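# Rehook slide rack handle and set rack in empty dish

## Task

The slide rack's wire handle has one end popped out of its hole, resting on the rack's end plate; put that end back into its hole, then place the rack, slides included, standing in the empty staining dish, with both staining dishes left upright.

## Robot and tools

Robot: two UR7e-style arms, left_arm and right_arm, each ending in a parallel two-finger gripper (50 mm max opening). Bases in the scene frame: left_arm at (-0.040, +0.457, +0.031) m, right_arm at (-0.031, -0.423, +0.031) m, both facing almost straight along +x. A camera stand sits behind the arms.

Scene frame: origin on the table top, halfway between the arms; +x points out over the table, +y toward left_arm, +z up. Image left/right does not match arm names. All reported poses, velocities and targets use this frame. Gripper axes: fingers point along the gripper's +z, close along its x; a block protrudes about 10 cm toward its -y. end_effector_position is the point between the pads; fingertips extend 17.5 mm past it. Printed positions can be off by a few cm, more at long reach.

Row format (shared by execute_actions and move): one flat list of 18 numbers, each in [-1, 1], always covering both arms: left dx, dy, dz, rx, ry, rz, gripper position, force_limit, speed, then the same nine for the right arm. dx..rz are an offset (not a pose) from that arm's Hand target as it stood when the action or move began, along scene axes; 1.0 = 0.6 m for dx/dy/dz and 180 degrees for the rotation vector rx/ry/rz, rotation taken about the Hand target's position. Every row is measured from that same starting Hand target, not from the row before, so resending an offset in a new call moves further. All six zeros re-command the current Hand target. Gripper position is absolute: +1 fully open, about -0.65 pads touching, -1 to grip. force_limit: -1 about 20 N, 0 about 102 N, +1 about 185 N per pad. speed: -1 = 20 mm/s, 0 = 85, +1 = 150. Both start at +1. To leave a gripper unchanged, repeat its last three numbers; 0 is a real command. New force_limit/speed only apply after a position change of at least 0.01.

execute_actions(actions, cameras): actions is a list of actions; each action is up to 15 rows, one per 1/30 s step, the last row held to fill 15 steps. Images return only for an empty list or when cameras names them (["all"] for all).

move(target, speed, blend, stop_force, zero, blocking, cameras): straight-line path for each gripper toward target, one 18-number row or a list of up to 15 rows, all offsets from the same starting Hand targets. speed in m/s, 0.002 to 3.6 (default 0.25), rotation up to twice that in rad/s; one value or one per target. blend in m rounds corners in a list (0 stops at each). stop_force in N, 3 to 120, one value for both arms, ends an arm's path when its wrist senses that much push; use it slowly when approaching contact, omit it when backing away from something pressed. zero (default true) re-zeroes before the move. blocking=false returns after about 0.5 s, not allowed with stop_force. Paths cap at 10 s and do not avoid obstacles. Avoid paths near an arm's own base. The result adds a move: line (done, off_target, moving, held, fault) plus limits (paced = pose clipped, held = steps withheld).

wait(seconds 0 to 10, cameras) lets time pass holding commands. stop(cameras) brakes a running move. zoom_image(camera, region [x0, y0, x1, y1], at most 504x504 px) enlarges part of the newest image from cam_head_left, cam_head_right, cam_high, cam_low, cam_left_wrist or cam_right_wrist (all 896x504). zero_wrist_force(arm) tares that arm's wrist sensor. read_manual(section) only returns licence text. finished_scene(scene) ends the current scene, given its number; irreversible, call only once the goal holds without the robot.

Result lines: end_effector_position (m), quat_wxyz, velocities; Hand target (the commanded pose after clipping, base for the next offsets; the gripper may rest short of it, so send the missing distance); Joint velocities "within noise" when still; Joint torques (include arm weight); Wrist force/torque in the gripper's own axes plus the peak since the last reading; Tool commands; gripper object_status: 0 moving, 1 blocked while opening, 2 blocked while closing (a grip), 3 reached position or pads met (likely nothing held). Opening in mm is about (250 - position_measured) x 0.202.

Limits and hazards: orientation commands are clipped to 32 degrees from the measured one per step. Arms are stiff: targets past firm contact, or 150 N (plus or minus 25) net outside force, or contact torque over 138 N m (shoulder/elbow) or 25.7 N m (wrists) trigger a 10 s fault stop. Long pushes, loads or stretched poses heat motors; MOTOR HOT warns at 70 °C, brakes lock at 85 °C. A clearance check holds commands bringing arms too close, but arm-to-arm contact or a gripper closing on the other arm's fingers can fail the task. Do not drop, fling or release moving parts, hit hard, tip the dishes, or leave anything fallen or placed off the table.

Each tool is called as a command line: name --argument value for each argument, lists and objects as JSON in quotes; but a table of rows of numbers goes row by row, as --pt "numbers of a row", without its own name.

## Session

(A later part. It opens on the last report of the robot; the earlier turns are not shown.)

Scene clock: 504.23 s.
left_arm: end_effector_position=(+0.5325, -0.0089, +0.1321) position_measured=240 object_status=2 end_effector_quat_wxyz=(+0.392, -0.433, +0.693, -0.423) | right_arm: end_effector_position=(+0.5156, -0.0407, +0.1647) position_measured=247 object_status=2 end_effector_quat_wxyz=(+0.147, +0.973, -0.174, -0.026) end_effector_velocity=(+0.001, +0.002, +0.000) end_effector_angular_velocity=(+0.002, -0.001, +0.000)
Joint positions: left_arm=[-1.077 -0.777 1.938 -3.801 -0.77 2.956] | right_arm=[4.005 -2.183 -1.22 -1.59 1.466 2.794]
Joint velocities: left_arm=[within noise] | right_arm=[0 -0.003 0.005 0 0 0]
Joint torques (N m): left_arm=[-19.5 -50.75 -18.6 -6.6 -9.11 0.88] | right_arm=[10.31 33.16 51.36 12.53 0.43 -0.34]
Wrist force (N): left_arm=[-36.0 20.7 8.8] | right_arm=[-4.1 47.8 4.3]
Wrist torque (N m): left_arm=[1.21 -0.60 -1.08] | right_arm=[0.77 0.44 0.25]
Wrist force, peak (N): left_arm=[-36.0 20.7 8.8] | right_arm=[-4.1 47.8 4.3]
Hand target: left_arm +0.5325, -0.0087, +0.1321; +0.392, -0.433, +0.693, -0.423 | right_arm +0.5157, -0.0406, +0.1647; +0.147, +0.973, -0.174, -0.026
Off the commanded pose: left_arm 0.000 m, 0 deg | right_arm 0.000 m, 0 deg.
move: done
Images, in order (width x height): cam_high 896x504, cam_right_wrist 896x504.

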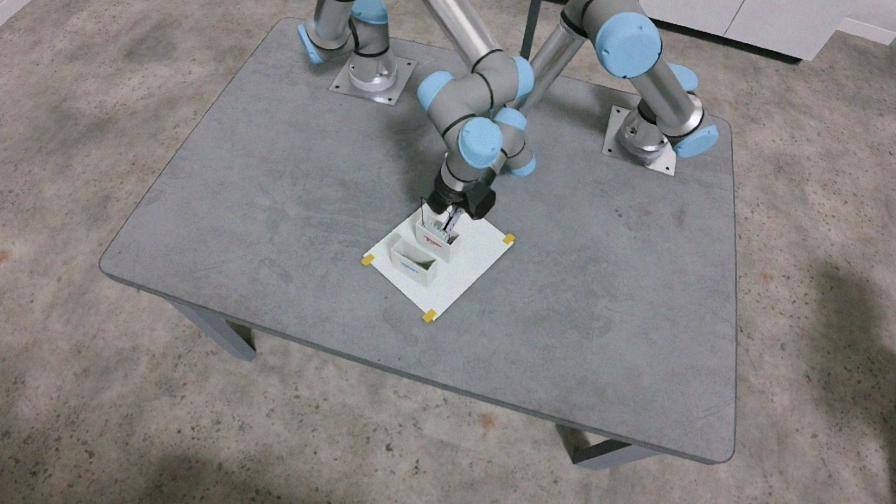

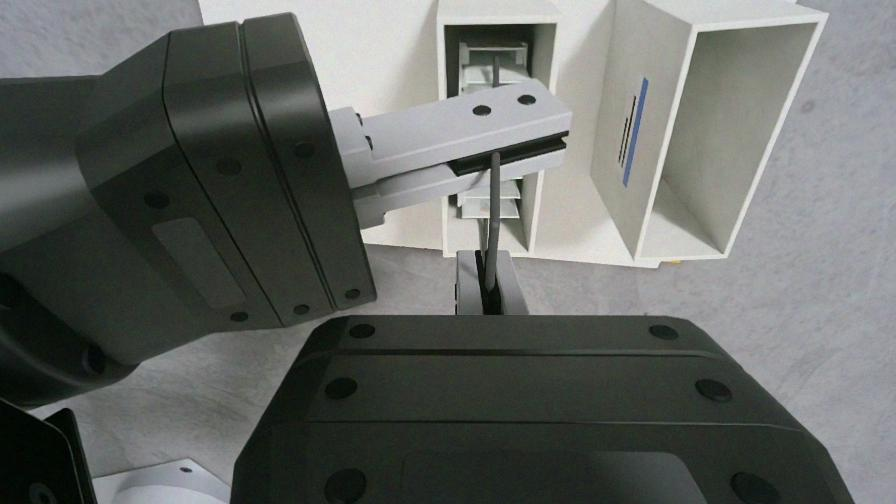

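move --pt "0.0046 0.0125 0 0 0 0 -1 -0.9 -0.6 0 0 0 0 0 0 -0.97 0.1 -0.6" --speed 0.02 --cameras '["cam_right_wrist"]'

zoom_image --camera "cam_right_wrist" --region '[440, 20, 600, 250]'

move --pt "0.0020 0.0055 -0.0162 -0.0151 0.0042 0.0056 -1 -0.9 -0.6 0.0030 0.0081 -0.0122 -0.0156 0.0058 0 -0.97 0.1 -0.6" --speed 0.02 --cameras '["cam_high","cam_right_wrist"]'

zoom_image --camera "cam_high" --region '[410, 205, 470, 265]'

zoom_image --camera "cam_right_wrist" --region '[440, 20, 600, 250]'

Scene clock: 507.63 s.
left_arm: end_effector_position=(+0.5352, -0.0014, +0.1322) position_measured=240 object_status=2 end_effector_quat_wxyz=(+0.392, -0.433, +0.693, -0.423) | right_arm: end_effector_position=(+0.5157, -0.0404, +0.1646) position_measured=247 object_status=2 end_effector_quat_wxyz=(+0.146, +0.973, -0.174, -0.026)
Joint positions: left_arm=[-1.065 -0.78 1.948 -3.815 -0.781 2.964] | right_arm=[4.005 -2.183 -1.22 -1.59 1.466 2.794]
Joint torques (N m): left_arm=[19.87 -33.21 0.18 0.56 7.91 0.5] | right_arm=[-4.12 51.8 29.68 -6.51 -1.61 0.39]
Wrist force (N): left_arm=[27.4 -18.9 -9.6] | right_arm=[-0.4 -30.0 8.7]
Wrist torque (N m): left_arm=[0.42 -1.11 -0.03] | right_arm=[0.16 0.40 0.27]
Wrist force, peak (N): left_arm=[-36.3 20.9 8.6] | right_arm=[-4.0 48.3 3.9]
Hand target: left_arm +0.5353, -0.0012, +0.1321; +0.392, -0.433, +0.693, -0.423 | right_arm +0.5157, -0.0406, +0.1647; +0.147, +0.973, -0.174, -0.026
Off the commanded pose: left_arm 0.000 m, 0 deg | right_arm 0.000 m, 0 deg.
move: done
Images, in order (width x height): cam_right_wrist 896x504.

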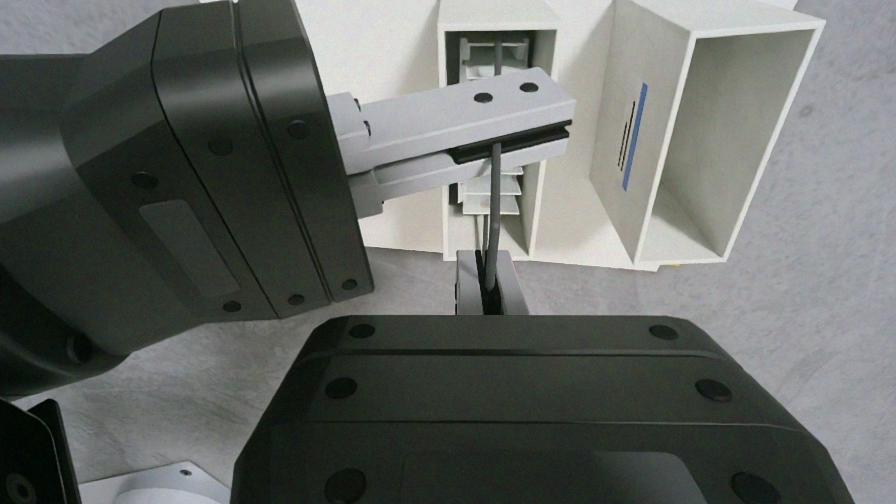

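Scaled by 2.191 from the camera's 896x504 image, which has a finer 1280x720 frame.

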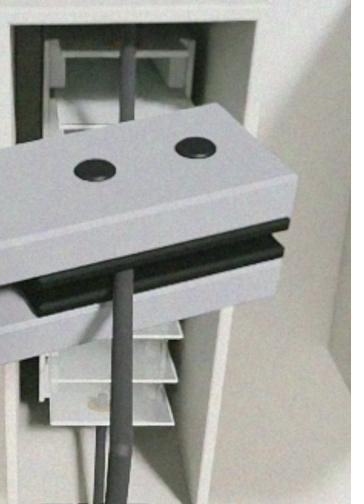

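Scene clock: 509.20 s.
left_arm: end_effector_position=(+0.5365, +0.0021, +0.1223) position_measured=240 object_status=2 end_effector_quat_wxyz=(+0.381, -0.451, +0.681, -0.433) | right_arm: end_effector_position=(+0.5175, -0.0357, +0.1573) position_measured=247 object_status=2 end_effector_quat_wxyz=(+0.172, +0.969, -0.174, -0.031)
Joint positions: left_arm=[-1.06 -0.758 1.949 -3.838 -0.785 2.914] | right_arm=[4.014 -2.23 -1.16 -1.654 1.451 2.808]
Joint torques (N m): left_arm=[26.27 -36.26 9.47 0.42 4.05 1.72] | right_arm=[-2.38 69.62 11.65 -3.19 -4.34 -0.32]
Wrist force (N): left_arm=[30.4 -22.1 -10.7] | right_arm=[-0.7 -34.1 10.0]
Wrist torque (N m): left_arm=[0.34 -1.12 0.08] | right_arm=[0.08 0.39 0.01]
Wrist force, peak (N): left_arm=[30.4 -22.1 -10.7] | right_arm=[-0.7 -34.1 10.0]
Hand target: left_arm +0.5365, +0.0021, +0.1224; +0.381, -0.451, +0.681, -0.433 | right_arm +0.5175, -0.0357, +0.1573; +0.172, +0.969, -0.174, -0.031
Off the commanded pose: left_arm 0.000 m, 0 deg | right_arm 0.000 m, 0 deg.
move: done
Images, in order (width x height): cam_high 896x504, cam_right_wrist 896x504.

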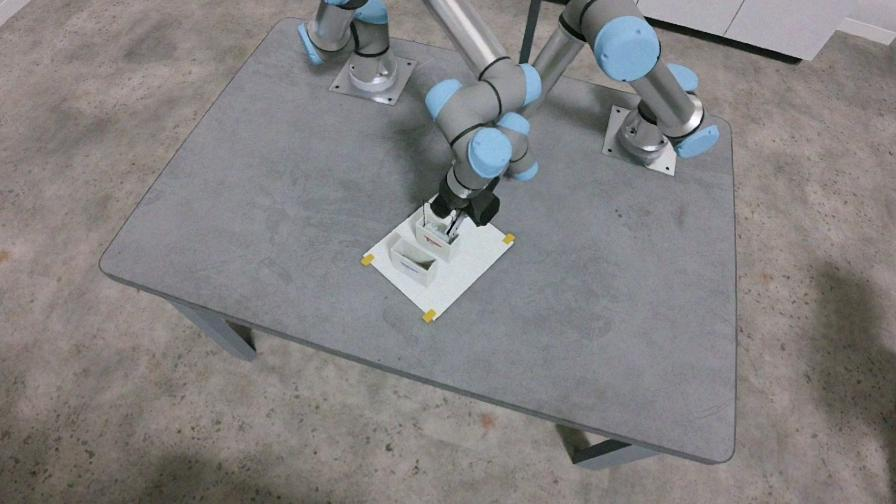

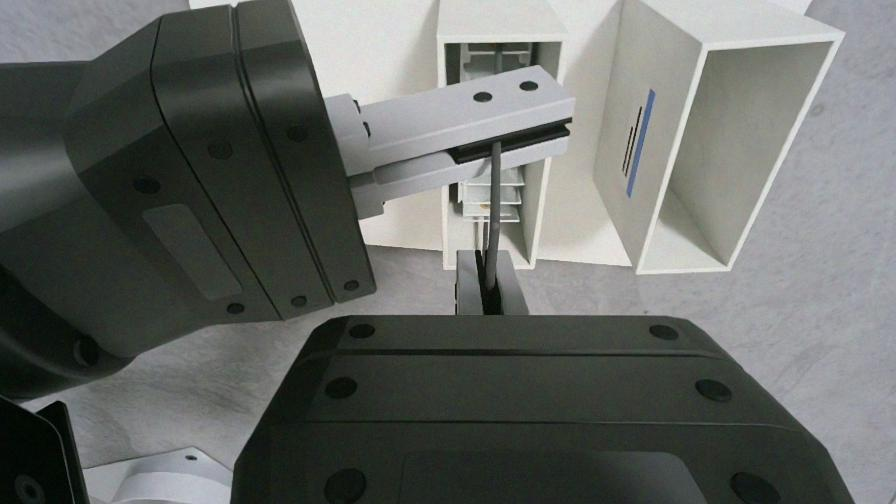

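Scaled by 8.400 from the camera's 896x504 image, which has a finer 1280x720 frame.

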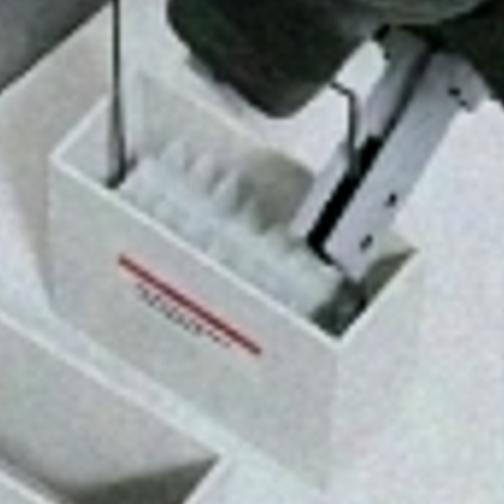

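Scaled by 2.191 from the camera's 896x504 image, which has a finer 1280x720 frame.

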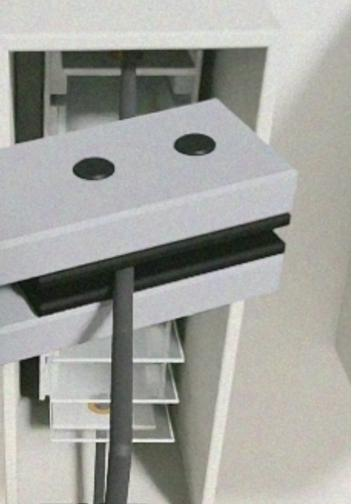

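move --target '[-0.0023,-0.0063,0,0,0,0,-1,-0.9,-0.6,0,0,0,0,0,0,-0.97,0.1,-0.6]' --speed 0.01 --cameras '["cam_high","cam_right_wrist","cam_left_wrist"]'

zoom_image --camera "cam_high" --region '[410, 205, 470, 265]'

zoom_image --camera "cam_right_wrist" --region '[440, 20, 600, 250]'

Scene clock: 513.57 s.
left_arm: end_effector_position=(+0.5351, -0.0017, +0.1223) position_measured=240 object_status=2 end_effector_quat_wxyz=(+0.381, -0.451, +0.681, -0.433) | right_arm: end_effector_position=(+0.5174, -0.0358, +0.1573) position_measured=247 object_status=2 end_effector_quat_wxyz=(+0.172, +0.969, -0.174, -0.031)
Joint positions: left_arm=[-1.066 -0.757 1.943 -3.831 -0.779 2.91] | right_arm=[4.013 -2.229 -1.16 -1.654 1.451 2.808]
Joint torques (N m): left_arm=[-11.74 -35.67 -15.76 -0.95 -0.78 -1.39] | right_arm=[-6.46 61.44 22.01 4.36 -0.31 -1.27]
Wrist force (N): left_arm=[-3.4 -3.7 -1.3] | right_arm=[-2.8 6.1 9.8]
Wrist torque (N m): left_arm=[0.69 -0.87 -0.49] | right_arm=[0.37 0.43 0.01]
Wrist force, peak (N): left_arm=[30.9 -22.2 -11.3] | right_arm=[-0.8 -35.2 9.8]
Hand target: left_arm +0.5351, -0.0017, +0.1224; +0.381, -0.451, +0.681, -0.433 | right_arm +0.5175, -0.0357, +0.1573; +0.172, +0.969, -0.174, -0.031
Off the commanded pose: left_arm 0.000 m, 0 deg | right_arm 0.000 m, 0 deg.
move: done
Images, in order (width x height): cam_high 896x504, cam_left_wrist 896x504, cam_right_wrist 896x504.

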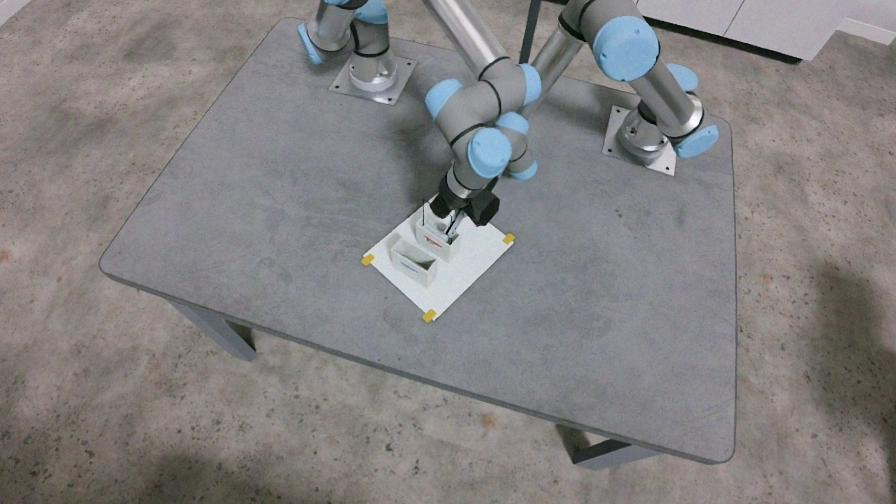

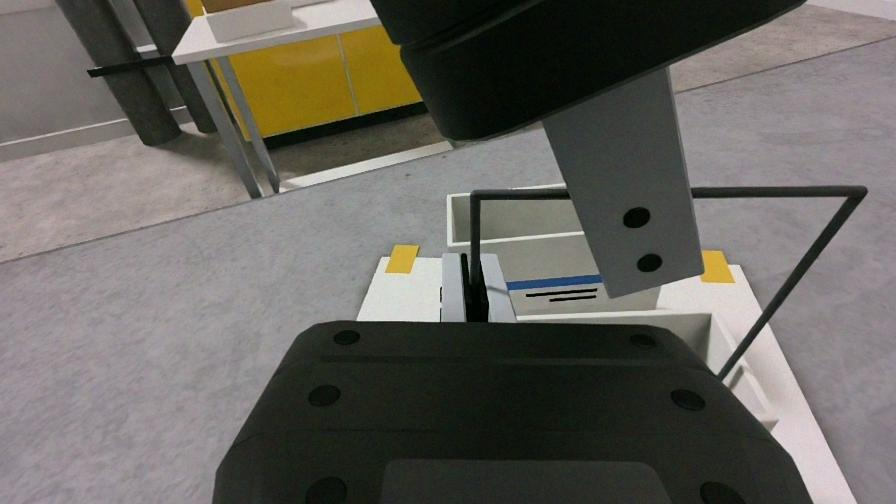

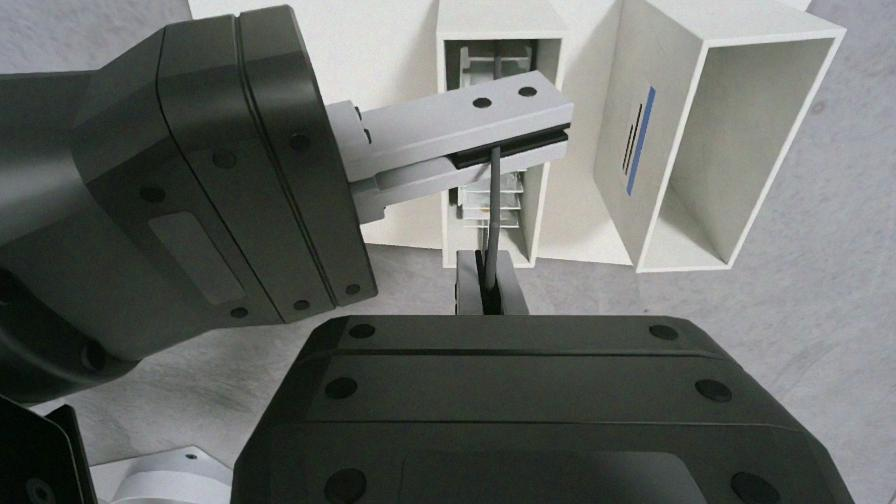

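Scaled by 8.400 from the camera's 896x504 image, which has a finer 1280x720 frame.

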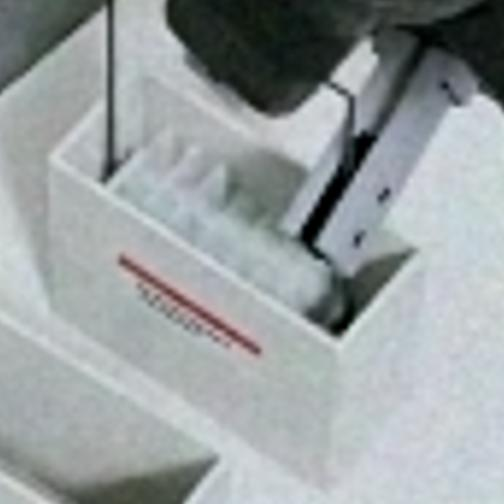

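Scaled by 2.191 from the camera's 896x504 image, which has a finer 1280x720 frame.

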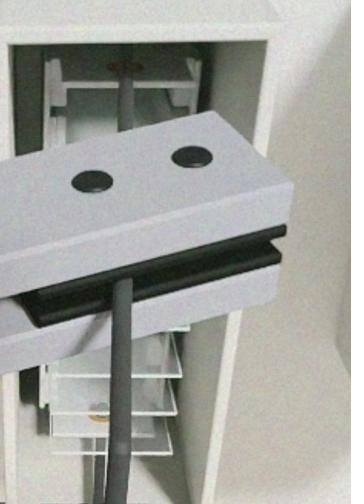

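move --pt "-0.0006 -0.0017 0 0 0 0 -1 -0.9 -0.6 0 0 0 0 0 0 -0.97 0.1 -0.6" --speed 0.01 --cameras '["cam_right_wrist"]'

zoom_image --camera "cam_right_wrist" --region '[440, 20, 600, 250]'

move --pt "0.0006 0.0017 0 0 0 0 -1 -0.9 -0.6 0 0 0 0 0 0 -0.97 0.1 -0.6" --pt "0.0006 0.0017 0 0 0 0 0.3 -0.9 -0.6 0 0 0 0 0 0 -0.97 0.1 -0.6" --pt "-0.1 0.03 0.0 0 0 0 0.3 -0.9 -0.6 0 0 0 0 0 0 -0.97 0.1 -0.6" --pt "-0.264 0.09 0.11 0 0 0 0.3 -0.9 -0.6 0 0 0 0 0 0 -0.97 0.1 -0.6" --speed 0.12 --cameras '["cam_high","cam_right_wrist","cam_left_wrist"]'

zoom_image --camera "cam_left_wrist" --region '[400, 20, 660, 260]'

zoom_image --camera "cam_high" --region '[410, 205, 470, 265]'

zoom_image --camera "cam_right_wrist" --region '[440, 20, 600, 250]'

Scene clock: 516.97 s.
left_arm: end_effector_position=(+0.5348, -0.0027, +0.1224) position_measured=240 object_status=2 end_effector_quat_wxyz=(+0.381, -0.451, +0.681, -0.433) | right_arm: end_effector_position=(+0.5175, -0.0357, +0.1573) position_measured=247 object_status=2 end_effector_quat_wxyz=(+0.172, +0.969, -0.174, -0.031)
Joint positions: left_arm=[-1.068 -0.757 1.942 -3.829 -0.778 2.909] | right_arm=[4.013 -2.23 -1.16 -1.654 1.451 2.808]
Joint torques (N m): left_arm=[-22.43 -36.23 -23.64 -0.71 -1.39 -1.84] | right_arm=[14.05 44.04 43.07 6.22 -0.12 -1.49]
Wrist force (N): left_arm=[-14.2 3.5 1.6] | right_arm=[-3.0 19.3 8.1]
Wrist torque (N m): left_arm=[0.82 -0.75 -0.64] | right_arm=[0.46 0.46 0.04]
Wrist force, peak (N): left_arm=[-14.2 3.5 1.6] | right_arm=[-2.9 19.4 8.4]
Hand target: left_arm +0.5347, -0.0027, +0.1224; +0.381, -0.451, +0.681, -0.433 | right_arm +0.5175, -0.0357, +0.1573; +0.172, +0.969, -0.174, -0.031
Off the commanded pose: left_arm 0.000 m, 0 deg | right_arm 0.000 m, 0 deg.
move: done
Images, in order (width x height): cam_right_wrist 896x504.

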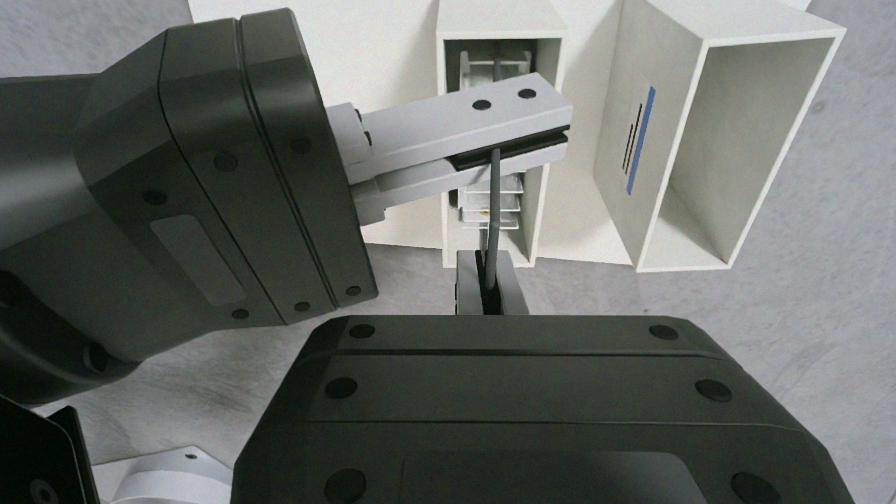

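Scaled by 2.191 from the camera's 896x504 image, which has a finer 1280x720 frame.

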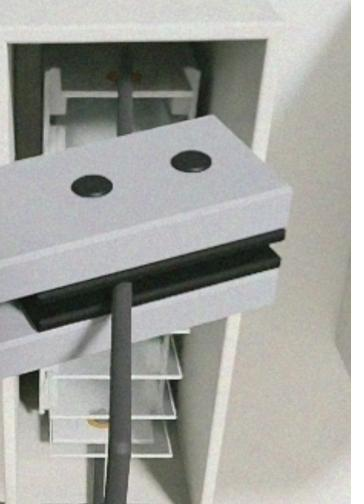

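Scene clock: 520.70 s.
left_arm: end_effector_position=(+0.3764, +0.0512, +0.1884) position_measured=107 object_status=3 end_effector_quat_wxyz=(+0.381, -0.451, +0.681, -0.433) | right_arm: end_effector_position=(+0.5175, -0.0357, +0.1573) position_measured=247 object_status=2 end_effector_quat_wxyz=(+0.172, +0.969, -0.174, -0.031)
Joint positions: left_arm=[-1.383 -1.127 2.405 -3.678 -0.519 2.607] | right_arm=[4.013 -2.23 -1.16 -1.654 1.451 2.808]
Joint torques (N m): left_arm=[-1.47 -34.79 -6.27 -4.12 -0.97 1.38] | right_arm=[-10.49 48.15 15.54 -0.23 -0.66 -1.08]
Wrist force (N): left_arm=[2.1 0.4 -1.3] | right_arm=[-2.4 1.8 2.1]
Wrist torque (N m): left_arm=[0.72 -0.76 -0.34] | right_arm=[0.44 0.45 0.04]
Wrist force, peak (N): left_arm=[-14.2 3.5 1.7] | right_arm=[-3.0 19.5 8.3]
Hand target: left_arm +0.3763, +0.0513, +0.1884; +0.381, -0.451, +0.681, -0.433 | right_arm +0.5175, -0.0357, +0.1573; +0.172, +0.969, -0.174, -0.031
Off the commanded pose: left_arm 0.000 m, 0 deg | right_arm 0.000 m, 0 deg.
move: done
Images, in order (width x height): cam_high 896x504, cam_left_wrist 896x504, cam_right_wrist 896x504.

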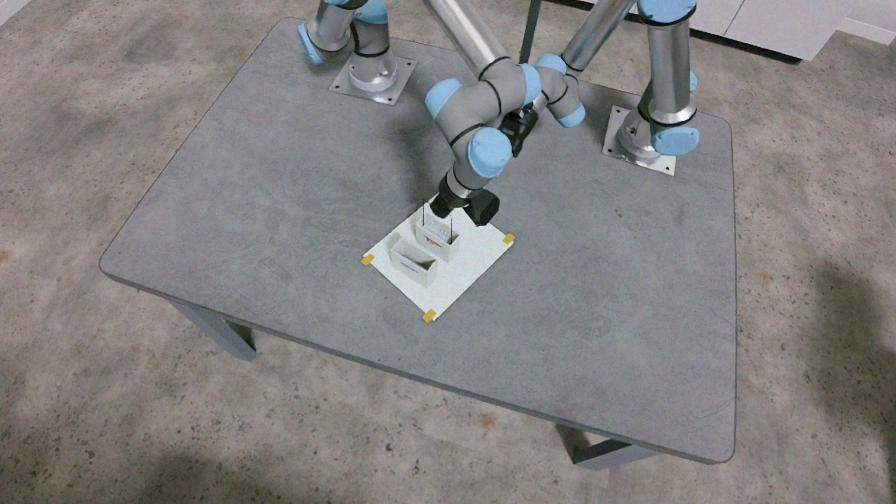

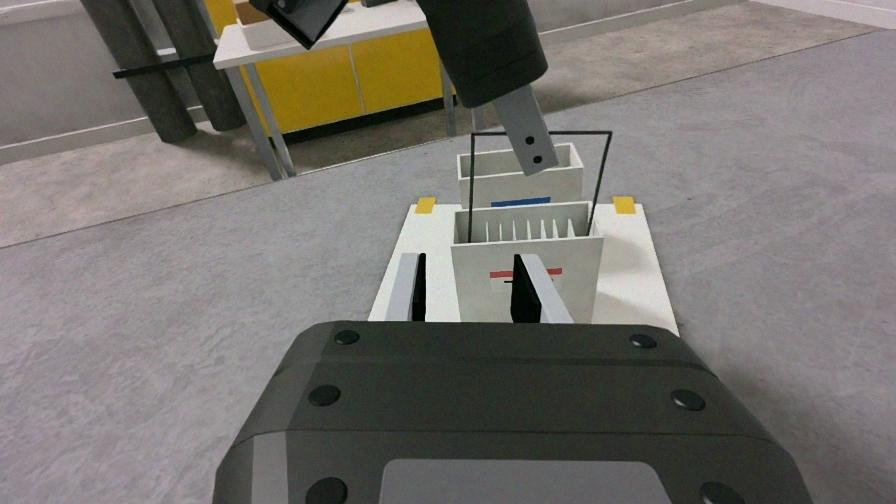

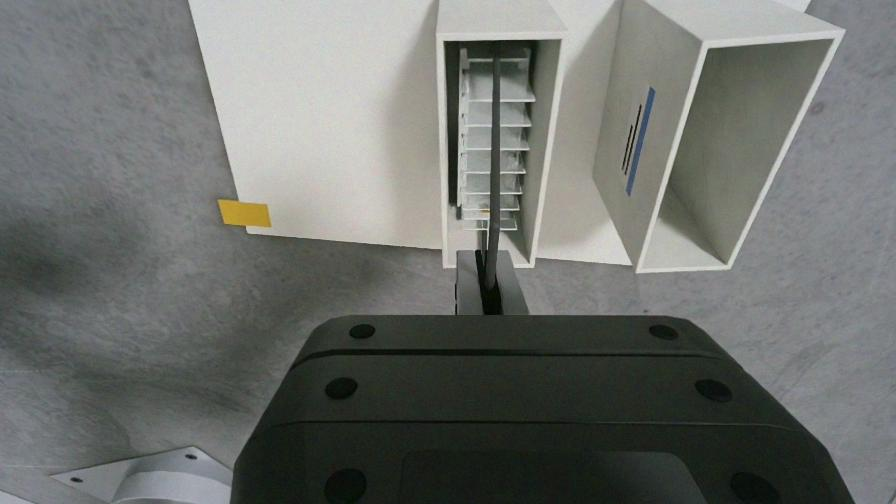

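Scaled by 1.938 from the camera's 896x504 image, which has a finer 1280x720 frame.

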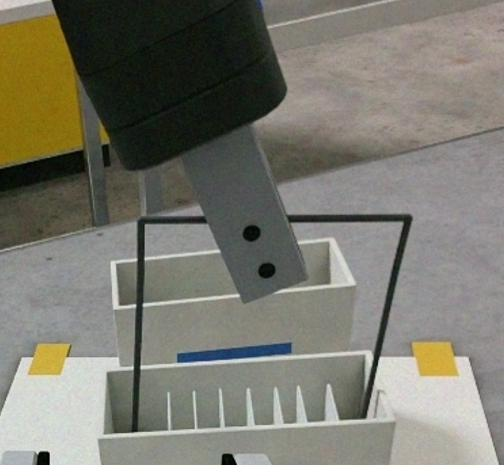

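Scaled by 8.400 from the camera's 896x504 image, which has a finer 1280x720 frame.

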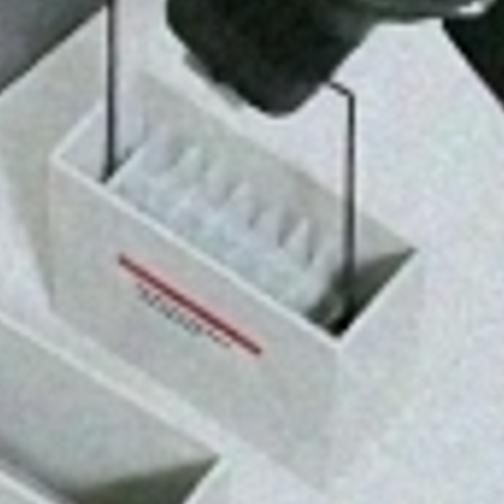

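Scaled by 2.191 from the camera's 896x504 image, which has a finer 1280x720 frame.

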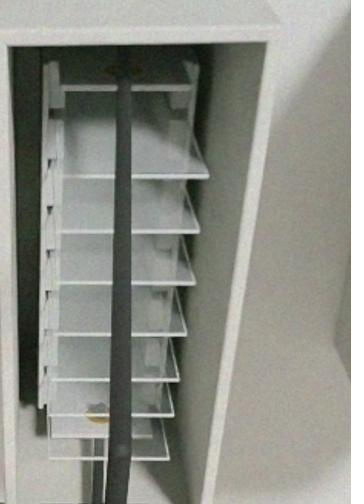

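move --target '[0,0,0,0,0,0,0.3,-0.9,-0.6,0,0,0.0135,0,0,0,-0.97,0.1,-0.6]' --speed 0.02 --cameras '["cam_left_wrist","cam_right_wrist"]'

zoom_image --camera "cam_left_wrist" --region '[400, 20, 660, 260]'

zoom_image --camera "cam_right_wrist" --region '[440, 20, 600, 250]'

Scene clock: 523.03 s.
left_arm: end_effector_position=(+0.3763, +0.0513, +0.1884) position_measured=107 object_status=3 end_effector_quat_wxyz=(+0.381, -0.451, +0.681, -0.433) | right_arm: end_effector_position=(+0.5175, -0.0357, +0.1656) position_measured=247 object_status=2 end_effector_quat_wxyz=(+0.172, +0.969, -0.174, -0.031)
Joint positions: left_arm=[-1.383 -1.127 2.405 -3.678 -0.519 2.606] | right_arm=[4.013 -2.224 -1.147 -1.672 1.451 2.808]
Joint torques (N m): left_arm=[-10.06 -35.18 -0.86 -2.45 3.08 -0.81] | right_arm=[-10.83 49.99 21.25 3.9 -0.48 -1.23]
Wrist force (N): left_arm=[2.2 0.4 -1.3] | right_arm=[-2.3 1.1 3.1]
Wrist torque (N m): left_arm=[0.72 -0.78 -0.34] | right_arm=[0.44 0.43 0.03]
Wrist force, peak (N): left_arm=[2.3 0.2 -1.5] | right_arm=[-2.2 1.3 3.7]
Hand target: left_arm +0.3763, +0.0513, +0.1884; +0.381, -0.451, +0.681, -0.433 | right_arm +0.5175, -0.0357, +0.1654; +0.172, +0.969, -0.174, -0.031
Off the commanded pose: left_arm 0.000 m, 0 deg | right_arm 0.000 m, 0 deg.
move: done
Images, in order (width x height): cam_left_wrist 896x504, cam_right_wrist 896x504.

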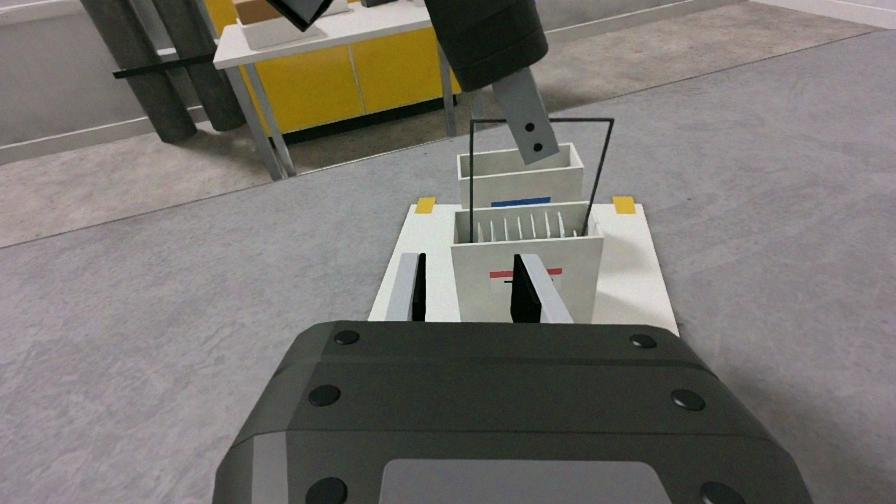

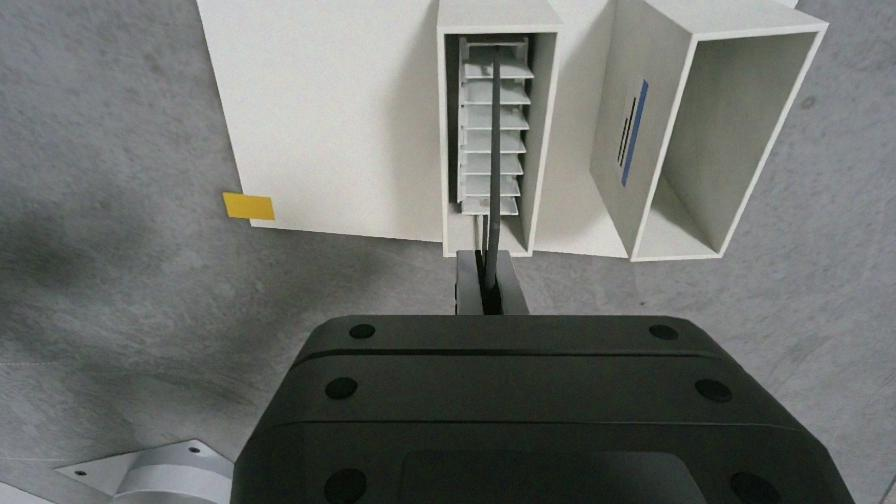

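Scaled by 1.938 from the camera's 896x504 image, which has a finer 1280x720 frame.

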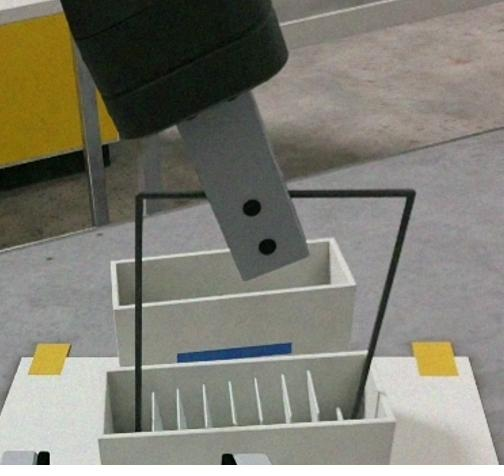

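Scaled by 2.191 from the camera's 896x504 image, which has a finer 1280x720 frame.

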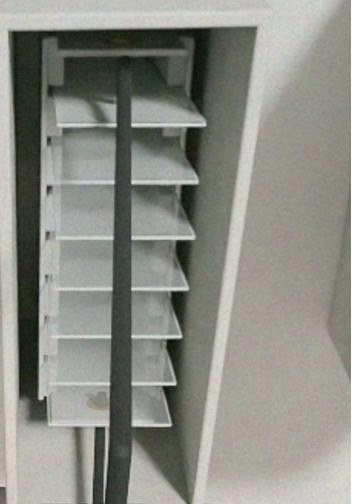

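move --pt "0 0 0 0 0 0 0.3 -0.9 -0.6 -0.0030 -0.0081 -0.0017 0.0156 -0.0058 0 -0.97 0.1 -0.6" --pt "0.168 -0.063 -0.0938 0.0151 -0.0042 -0.0056 0.3 -0.9 -0.6 -0.0030 -0.0081 -0.0017 0.0156 -0.0058 0 -0.97 0.1 -0.6" --pt "0.2630 -0.0928 -0.0938 0.0151 -0.0042 -0.0056 0.3 -0.9 -0.6 -0.0030 -0.0081 -0.0017 0.0156 -0.0058 0 -0.97 0.1 -0.6" --pt "0.2630 -0.0928 -0.0938 0.0151 -0.0042 -0.0056 -1 -0.9 -0.6 -0.0030 -0.0081 -0.0017 0.0156 -0.0058 0 -0.97 0.1 -0.6" --speed 0.1 --cameras '["cam_left_wrist"]'

move --pt "-0.0023 -0.0062 0 0 0 0 -1 -0.9 -0.6 0 0 0 0 0 0 -0.97 0.1 -0.6" --pt "-0.0049 -0.0133 0 0 0 0 -1 -0.9 -0.6 -0.0026 -0.0071 0 0 0 0 -0.97 0.1 -0.6" --speed 0.02 --cameras '["cam_high","cam_right_wrist"]'

zoom_image --camera "cam_right_wrist" --region '[440, 20, 600, 250]'

zoom_image --camera "cam_high" --region '[410, 205, 470, 265]'

Scene clock: 532.30 s.
left_arm: end_effector_position=(+0.5342, -0.0044, +0.1321) position_measured=241 object_status=2 end_effector_quat_wxyz=(+0.392, -0.433, +0.692, -0.423) | right_arm: end_effector_position=(+0.5157, -0.0406, +0.1644) position_measured=247 object_status=2 end_effector_quat_wxyz=(+0.147, +0.973, -0.174, -0.026)
Joint positions: left_arm=[-1.07 -0.778 1.944 -3.809 -0.776 2.96] | right_arm=[4.005 -2.183 -1.22 -1.59 1.466 2.794]
Joint torques (N m): left_arm=[-10.32 -52.46 -19.94 -4.91 1.01 -1.97] | right_arm=[12.06 41.29 38.44 3.87 -2.38 0.74]
Wrist force (N): left_arm=[-2.4 1.9 -0.6] | right_arm=[-1.9 6.5 4.3]
Wrist torque (N m): left_arm=[0.80 -0.67 -0.44] | right_arm=[0.58 0.43 0.24]
Wrist force, peak (N): left_arm=[1.8 -0.1 -3.2] | right_arm=[-1.9 6.7 4.2]
Hand target: left_arm +0.5341, -0.0044, +0.1321; +0.392, -0.433, +0.693, -0.423 | right_arm +0.5157, -0.0406, +0.1644; +0.147, +0.973, -0.174, -0.026
Off the commanded pose: left_arm 0.000 m, 0 deg | right_arm 0.000 m, 0 deg.
move: done
Images, in order (width x height): cam_left_wrist 896x504.

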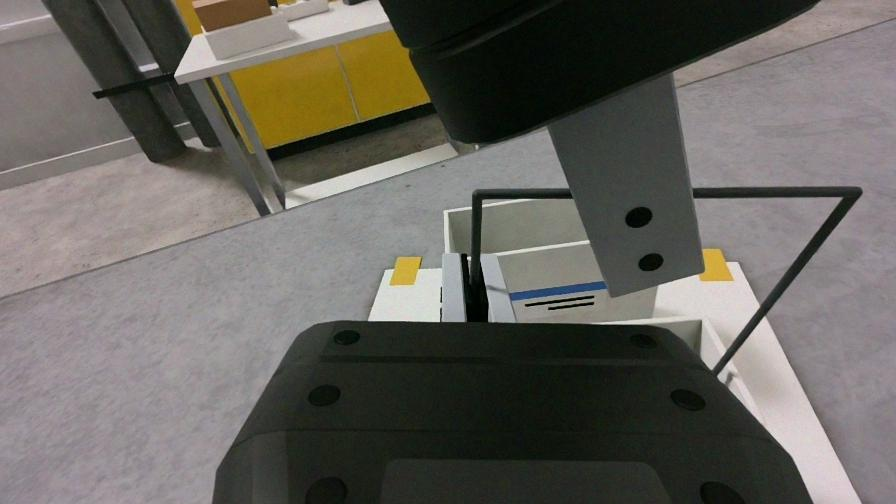

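Scene clock: 533.37 s.
left_arm: end_effector_position=(+0.5311, -0.0126, +0.1321) position_measured=241 object_status=2 end_effector_quat_wxyz=(+0.392, -0.433, +0.693, -0.423) | right_arm: end_effector_position=(+0.5141, -0.0450, +0.1644) position_measured=247 object_status=2 end_effector_quat_wxyz=(+0.147, +0.973, -0.174, -0.026)
Joint positions: left_arm=[-1.082 -0.775 1.932 -3.795 -0.765 2.952] | right_arm=[4.002 -2.173 -1.236 -1.583 1.465 2.792]
Joint torques (N m): left_arm=[-19.12 -52.5 -19.9 -6.72 -8.11 0.58] | right_arm=[8.72 33.69 47.32 11.25 0.72 -0.44]
Wrist force (N): left_arm=[-35.3 22.8 8.9] | right_arm=[-3.6 47.1 1.4]
Wrist torque (N m): left_arm=[1.25 -0.44 -1.06] | right_arm=[0.92 0.45 0.26]
Wrist force, peak (N): left_arm=[-35.3 22.8 8.9] | right_arm=[-3.6 47.1 1.4]
Hand target: left_arm +0.5312, -0.0124, +0.1321; +0.392, -0.433, +0.693, -0.423 | right_arm +0.5141, -0.0448, +0.1644; +0.147, +0.973, -0.174, -0.026
Off the commanded pose: left_arm 0.000 m, 0 deg | right_arm 0.000 m, 0 deg.
move: done
Images, in order (width x height): cam_high 896x504, cam_right_wrist 896x504.

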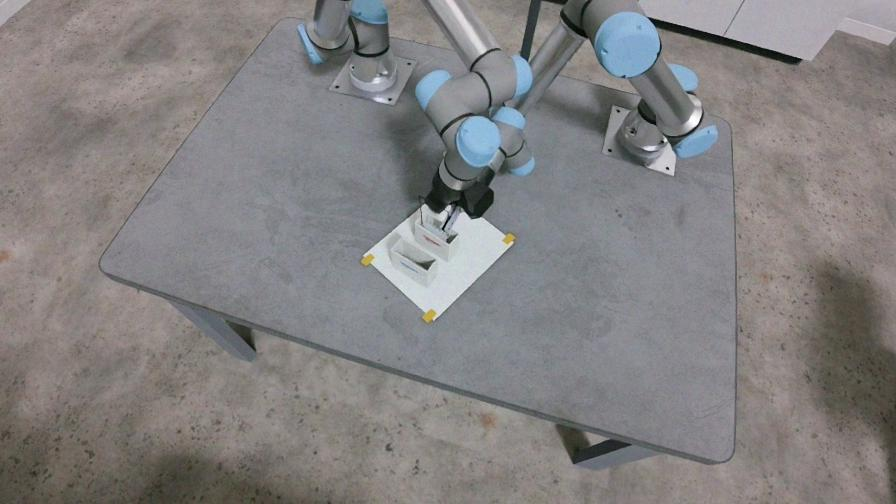

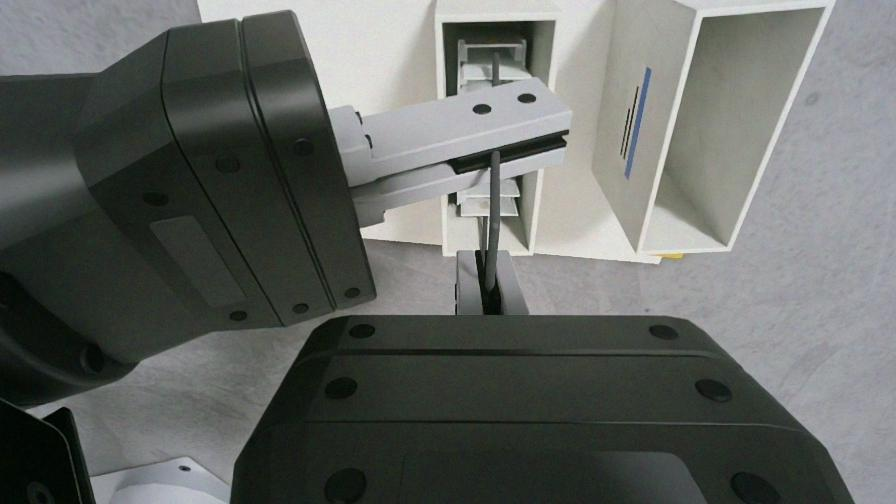

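Scaled by 2.191 from the camera's 896x504 image, which has a finer 1280x720 frame.

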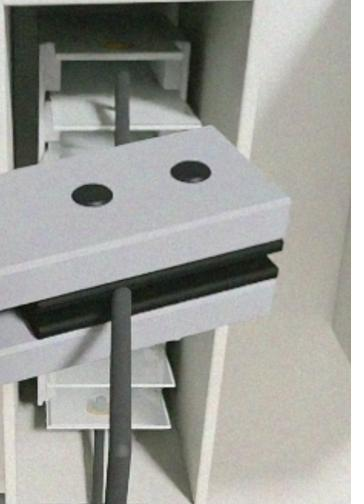

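Scaled by 8.400 from the camera's 896x504 image, which has a finer 1280x720 frame.

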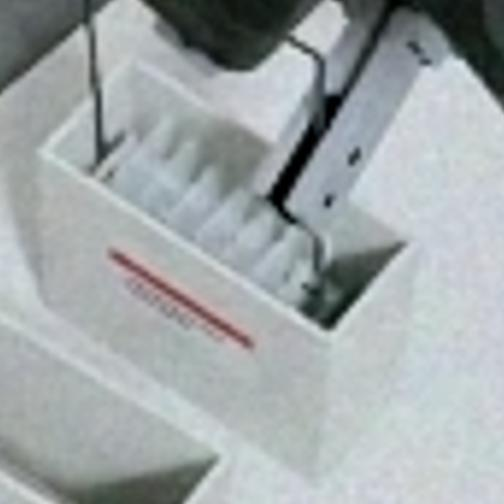

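move --pt "0.0046 0.0125 0 0 0 0 -1 -0.9 -0.6 0 0 0 0 0 0 -0.97 0.1 -0.6" --pt "0.0091 0.0195 -0.0187 -0.0217 0.0060 0.0035 -1 -0.9 -0.6 0.0052 0.0115 -0.0132 -0.0224 0.0083 -0.0045 -0.97 0.1 -0.6" --speed 0.02 --cameras '["cam_high","cam_right_wrist"]'

zoom_image --camera "cam_right_wrist" --region '[460, 20, 540, 90]'

move --pt "-0.0023 -0.0063 0 0 0 0 -1 -0.9 -0.6 0 0 0 0 0 0 -0.97 0.1 -0.6" --speed 0.01 --cameras '["cam_high","cam_right_wrist"]'

zoom_image --camera "cam_right_wrist" --region '[460, 20, 540, 90]'

Scene clock: 540.40 s.
left_arm: end_effector_position=(+0.5367, -0.0007, +0.1208) position_measured=241 object_status=2 end_effector_quat_wxyz=(+0.373, -0.454, +0.679, -0.440) | right_arm: end_effector_position=(+0.5172, -0.0379, +0.1565) position_measured=247 object_status=2 end_effector_quat_wxyz=(+0.183, +0.966, -0.180, -0.034) end_effector_velocity=(+0.000, +0.000, +0.000) end_effector_angular_velocity=(+0.003, -0.002, +0.001)
Joint positions: left_arm=[-1.058 -0.753 1.945 -3.848 -0.799 2.902] | right_arm=[4.013 -2.242 -1.142 -1.683 1.448 2.824]
Joint velocities: left_arm=[within noise] | right_arm=[0 0.002 -0.003 0.005 0 -0.001]
Joint torques (N m): left_arm=[24.39 -35.76 8.26 0.09 5.95 1.2] | right_arm=[-3.81 67.71 11.11 -3.8 -4.75 -0.94]
Wrist force (N): left_arm=[31.1 -18.7 -8.6] | right_arm=[-1.9 -34.4 5.4]
Wrist torque (N m): left_arm=[0.32 -0.91 0.15] | right_arm=[0.22 0.41 -0.01]
Wrist force, peak (N): left_arm=[-35.8 23.0 8.6] | right_arm=[-3.1 47.8 1.7]
Hand target: left_arm +0.5367, -0.0007, +0.1209; +0.373, -0.454, +0.679, -0.440 | right_arm +0.5172, -0.0379, +0.1565; +0.183, +0.966, -0.180, -0.034
Off the commanded pose: left_arm 0.000 m, 0 deg | right_arm 0.000 m, 0 deg.
move: done
Images, in order (width x height): cam_high 896x504, cam_right_wrist 896x504.

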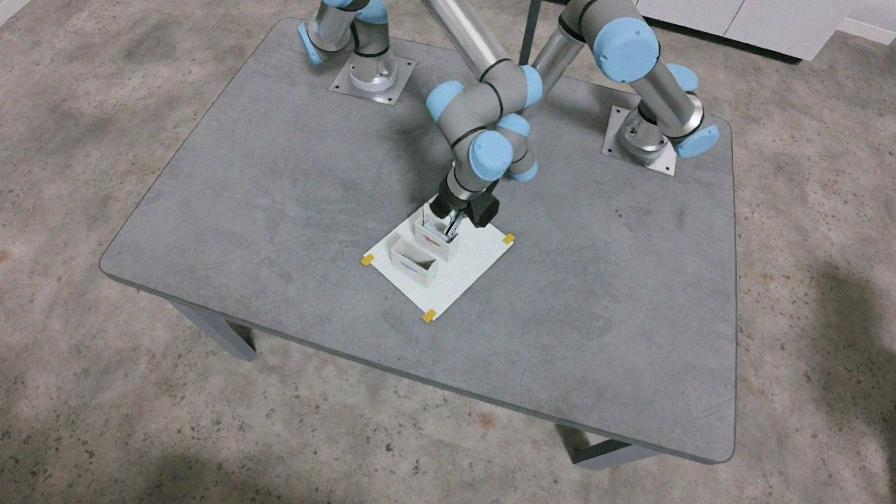

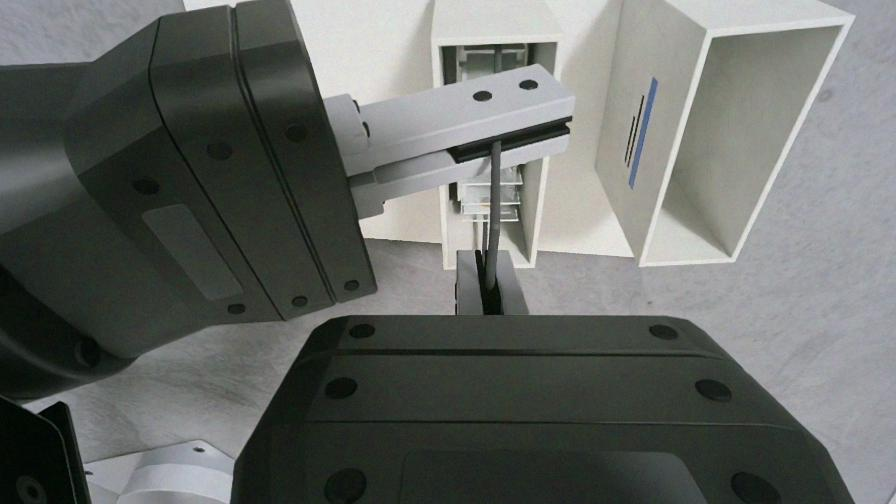

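Scaled by 6.300 from the camera's 896x504 image, which has a finer 1280x720 frame.

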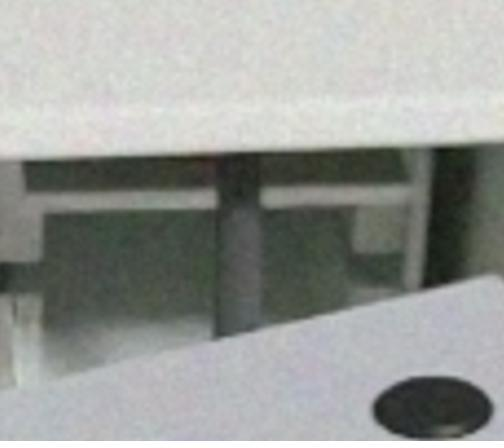

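Scene clock: 541.10 s.
left_arm: end_effector_position=(+0.5353, -0.0044, +0.1208) position_measured=241 object_status=2 end_effector_quat_wxyz=(+0.373, -0.454, +0.679, -0.440) | right_arm: end_effector_position=(+0.5172, -0.0380, +0.1565) position_measured=247 object_status=2 end_effector_quat_wxyz=(+0.183, +0.966, -0.180, -0.034)
Joint positions: left_arm=[-1.064 -0.751 1.94 -3.841 -0.794 2.899] | right_arm=[4.013 -2.241 -1.142 -1.683 1.448 2.824]
Joint torques (N m): left_arm=[-11.37 -38.5 -17.16 -1.65 -0.22 -1.45] | right_arm=[-10.24 59.94 20.44 2.94 0.3 -1.55]
Wrist force (N): left_arm=[-3.3 -1.5 -0.5] | right_arm=[-2.6 6.3 6.1]
Wrist torque (N m): left_arm=[0.60 -0.66 -0.45] | right_arm=[0.51 0.40 0.01]
Wrist force, peak (N): left_arm=[31.1 -18.7 -8.8] | right_arm=[-2.1 -34.4 5.4]
Hand target: left_arm +0.5353, -0.0045, +0.1209; +0.373, -0.454, +0.679, -0.440 | right_arm +0.5172, -0.0379, +0.1565; +0.183, +0.966, -0.180, -0.034
Off the commanded pose: left_arm 0.000 m, 0 deg | right_arm 0.000 m, 0 deg.
move: done
Images, in order (width x height): cam_high 896x504, cam_right_wrist 896x504.

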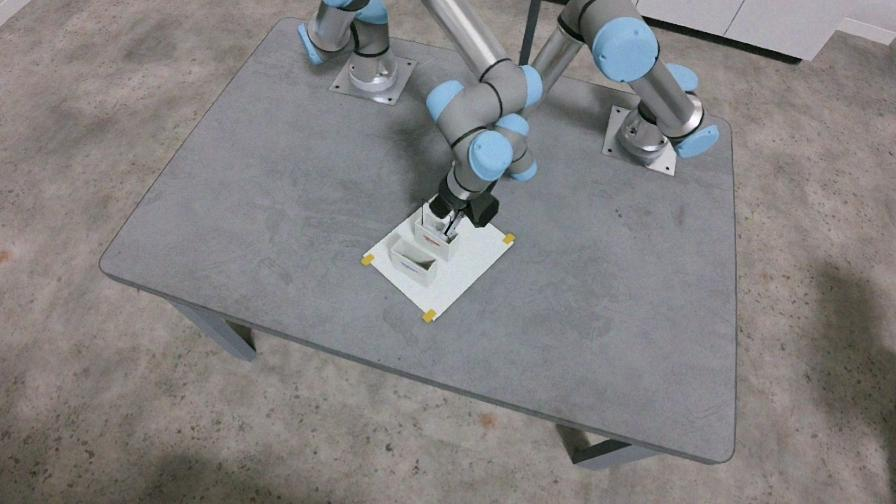

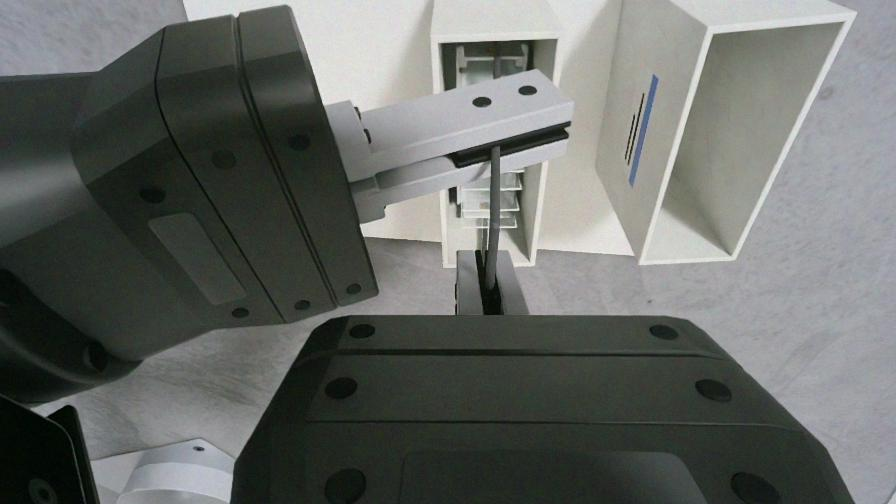

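Scaled by 6.300 from the camera's 896x504 image, which has a finer 1280x720 frame.

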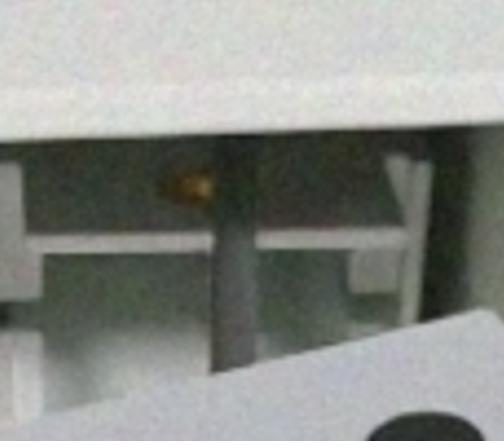

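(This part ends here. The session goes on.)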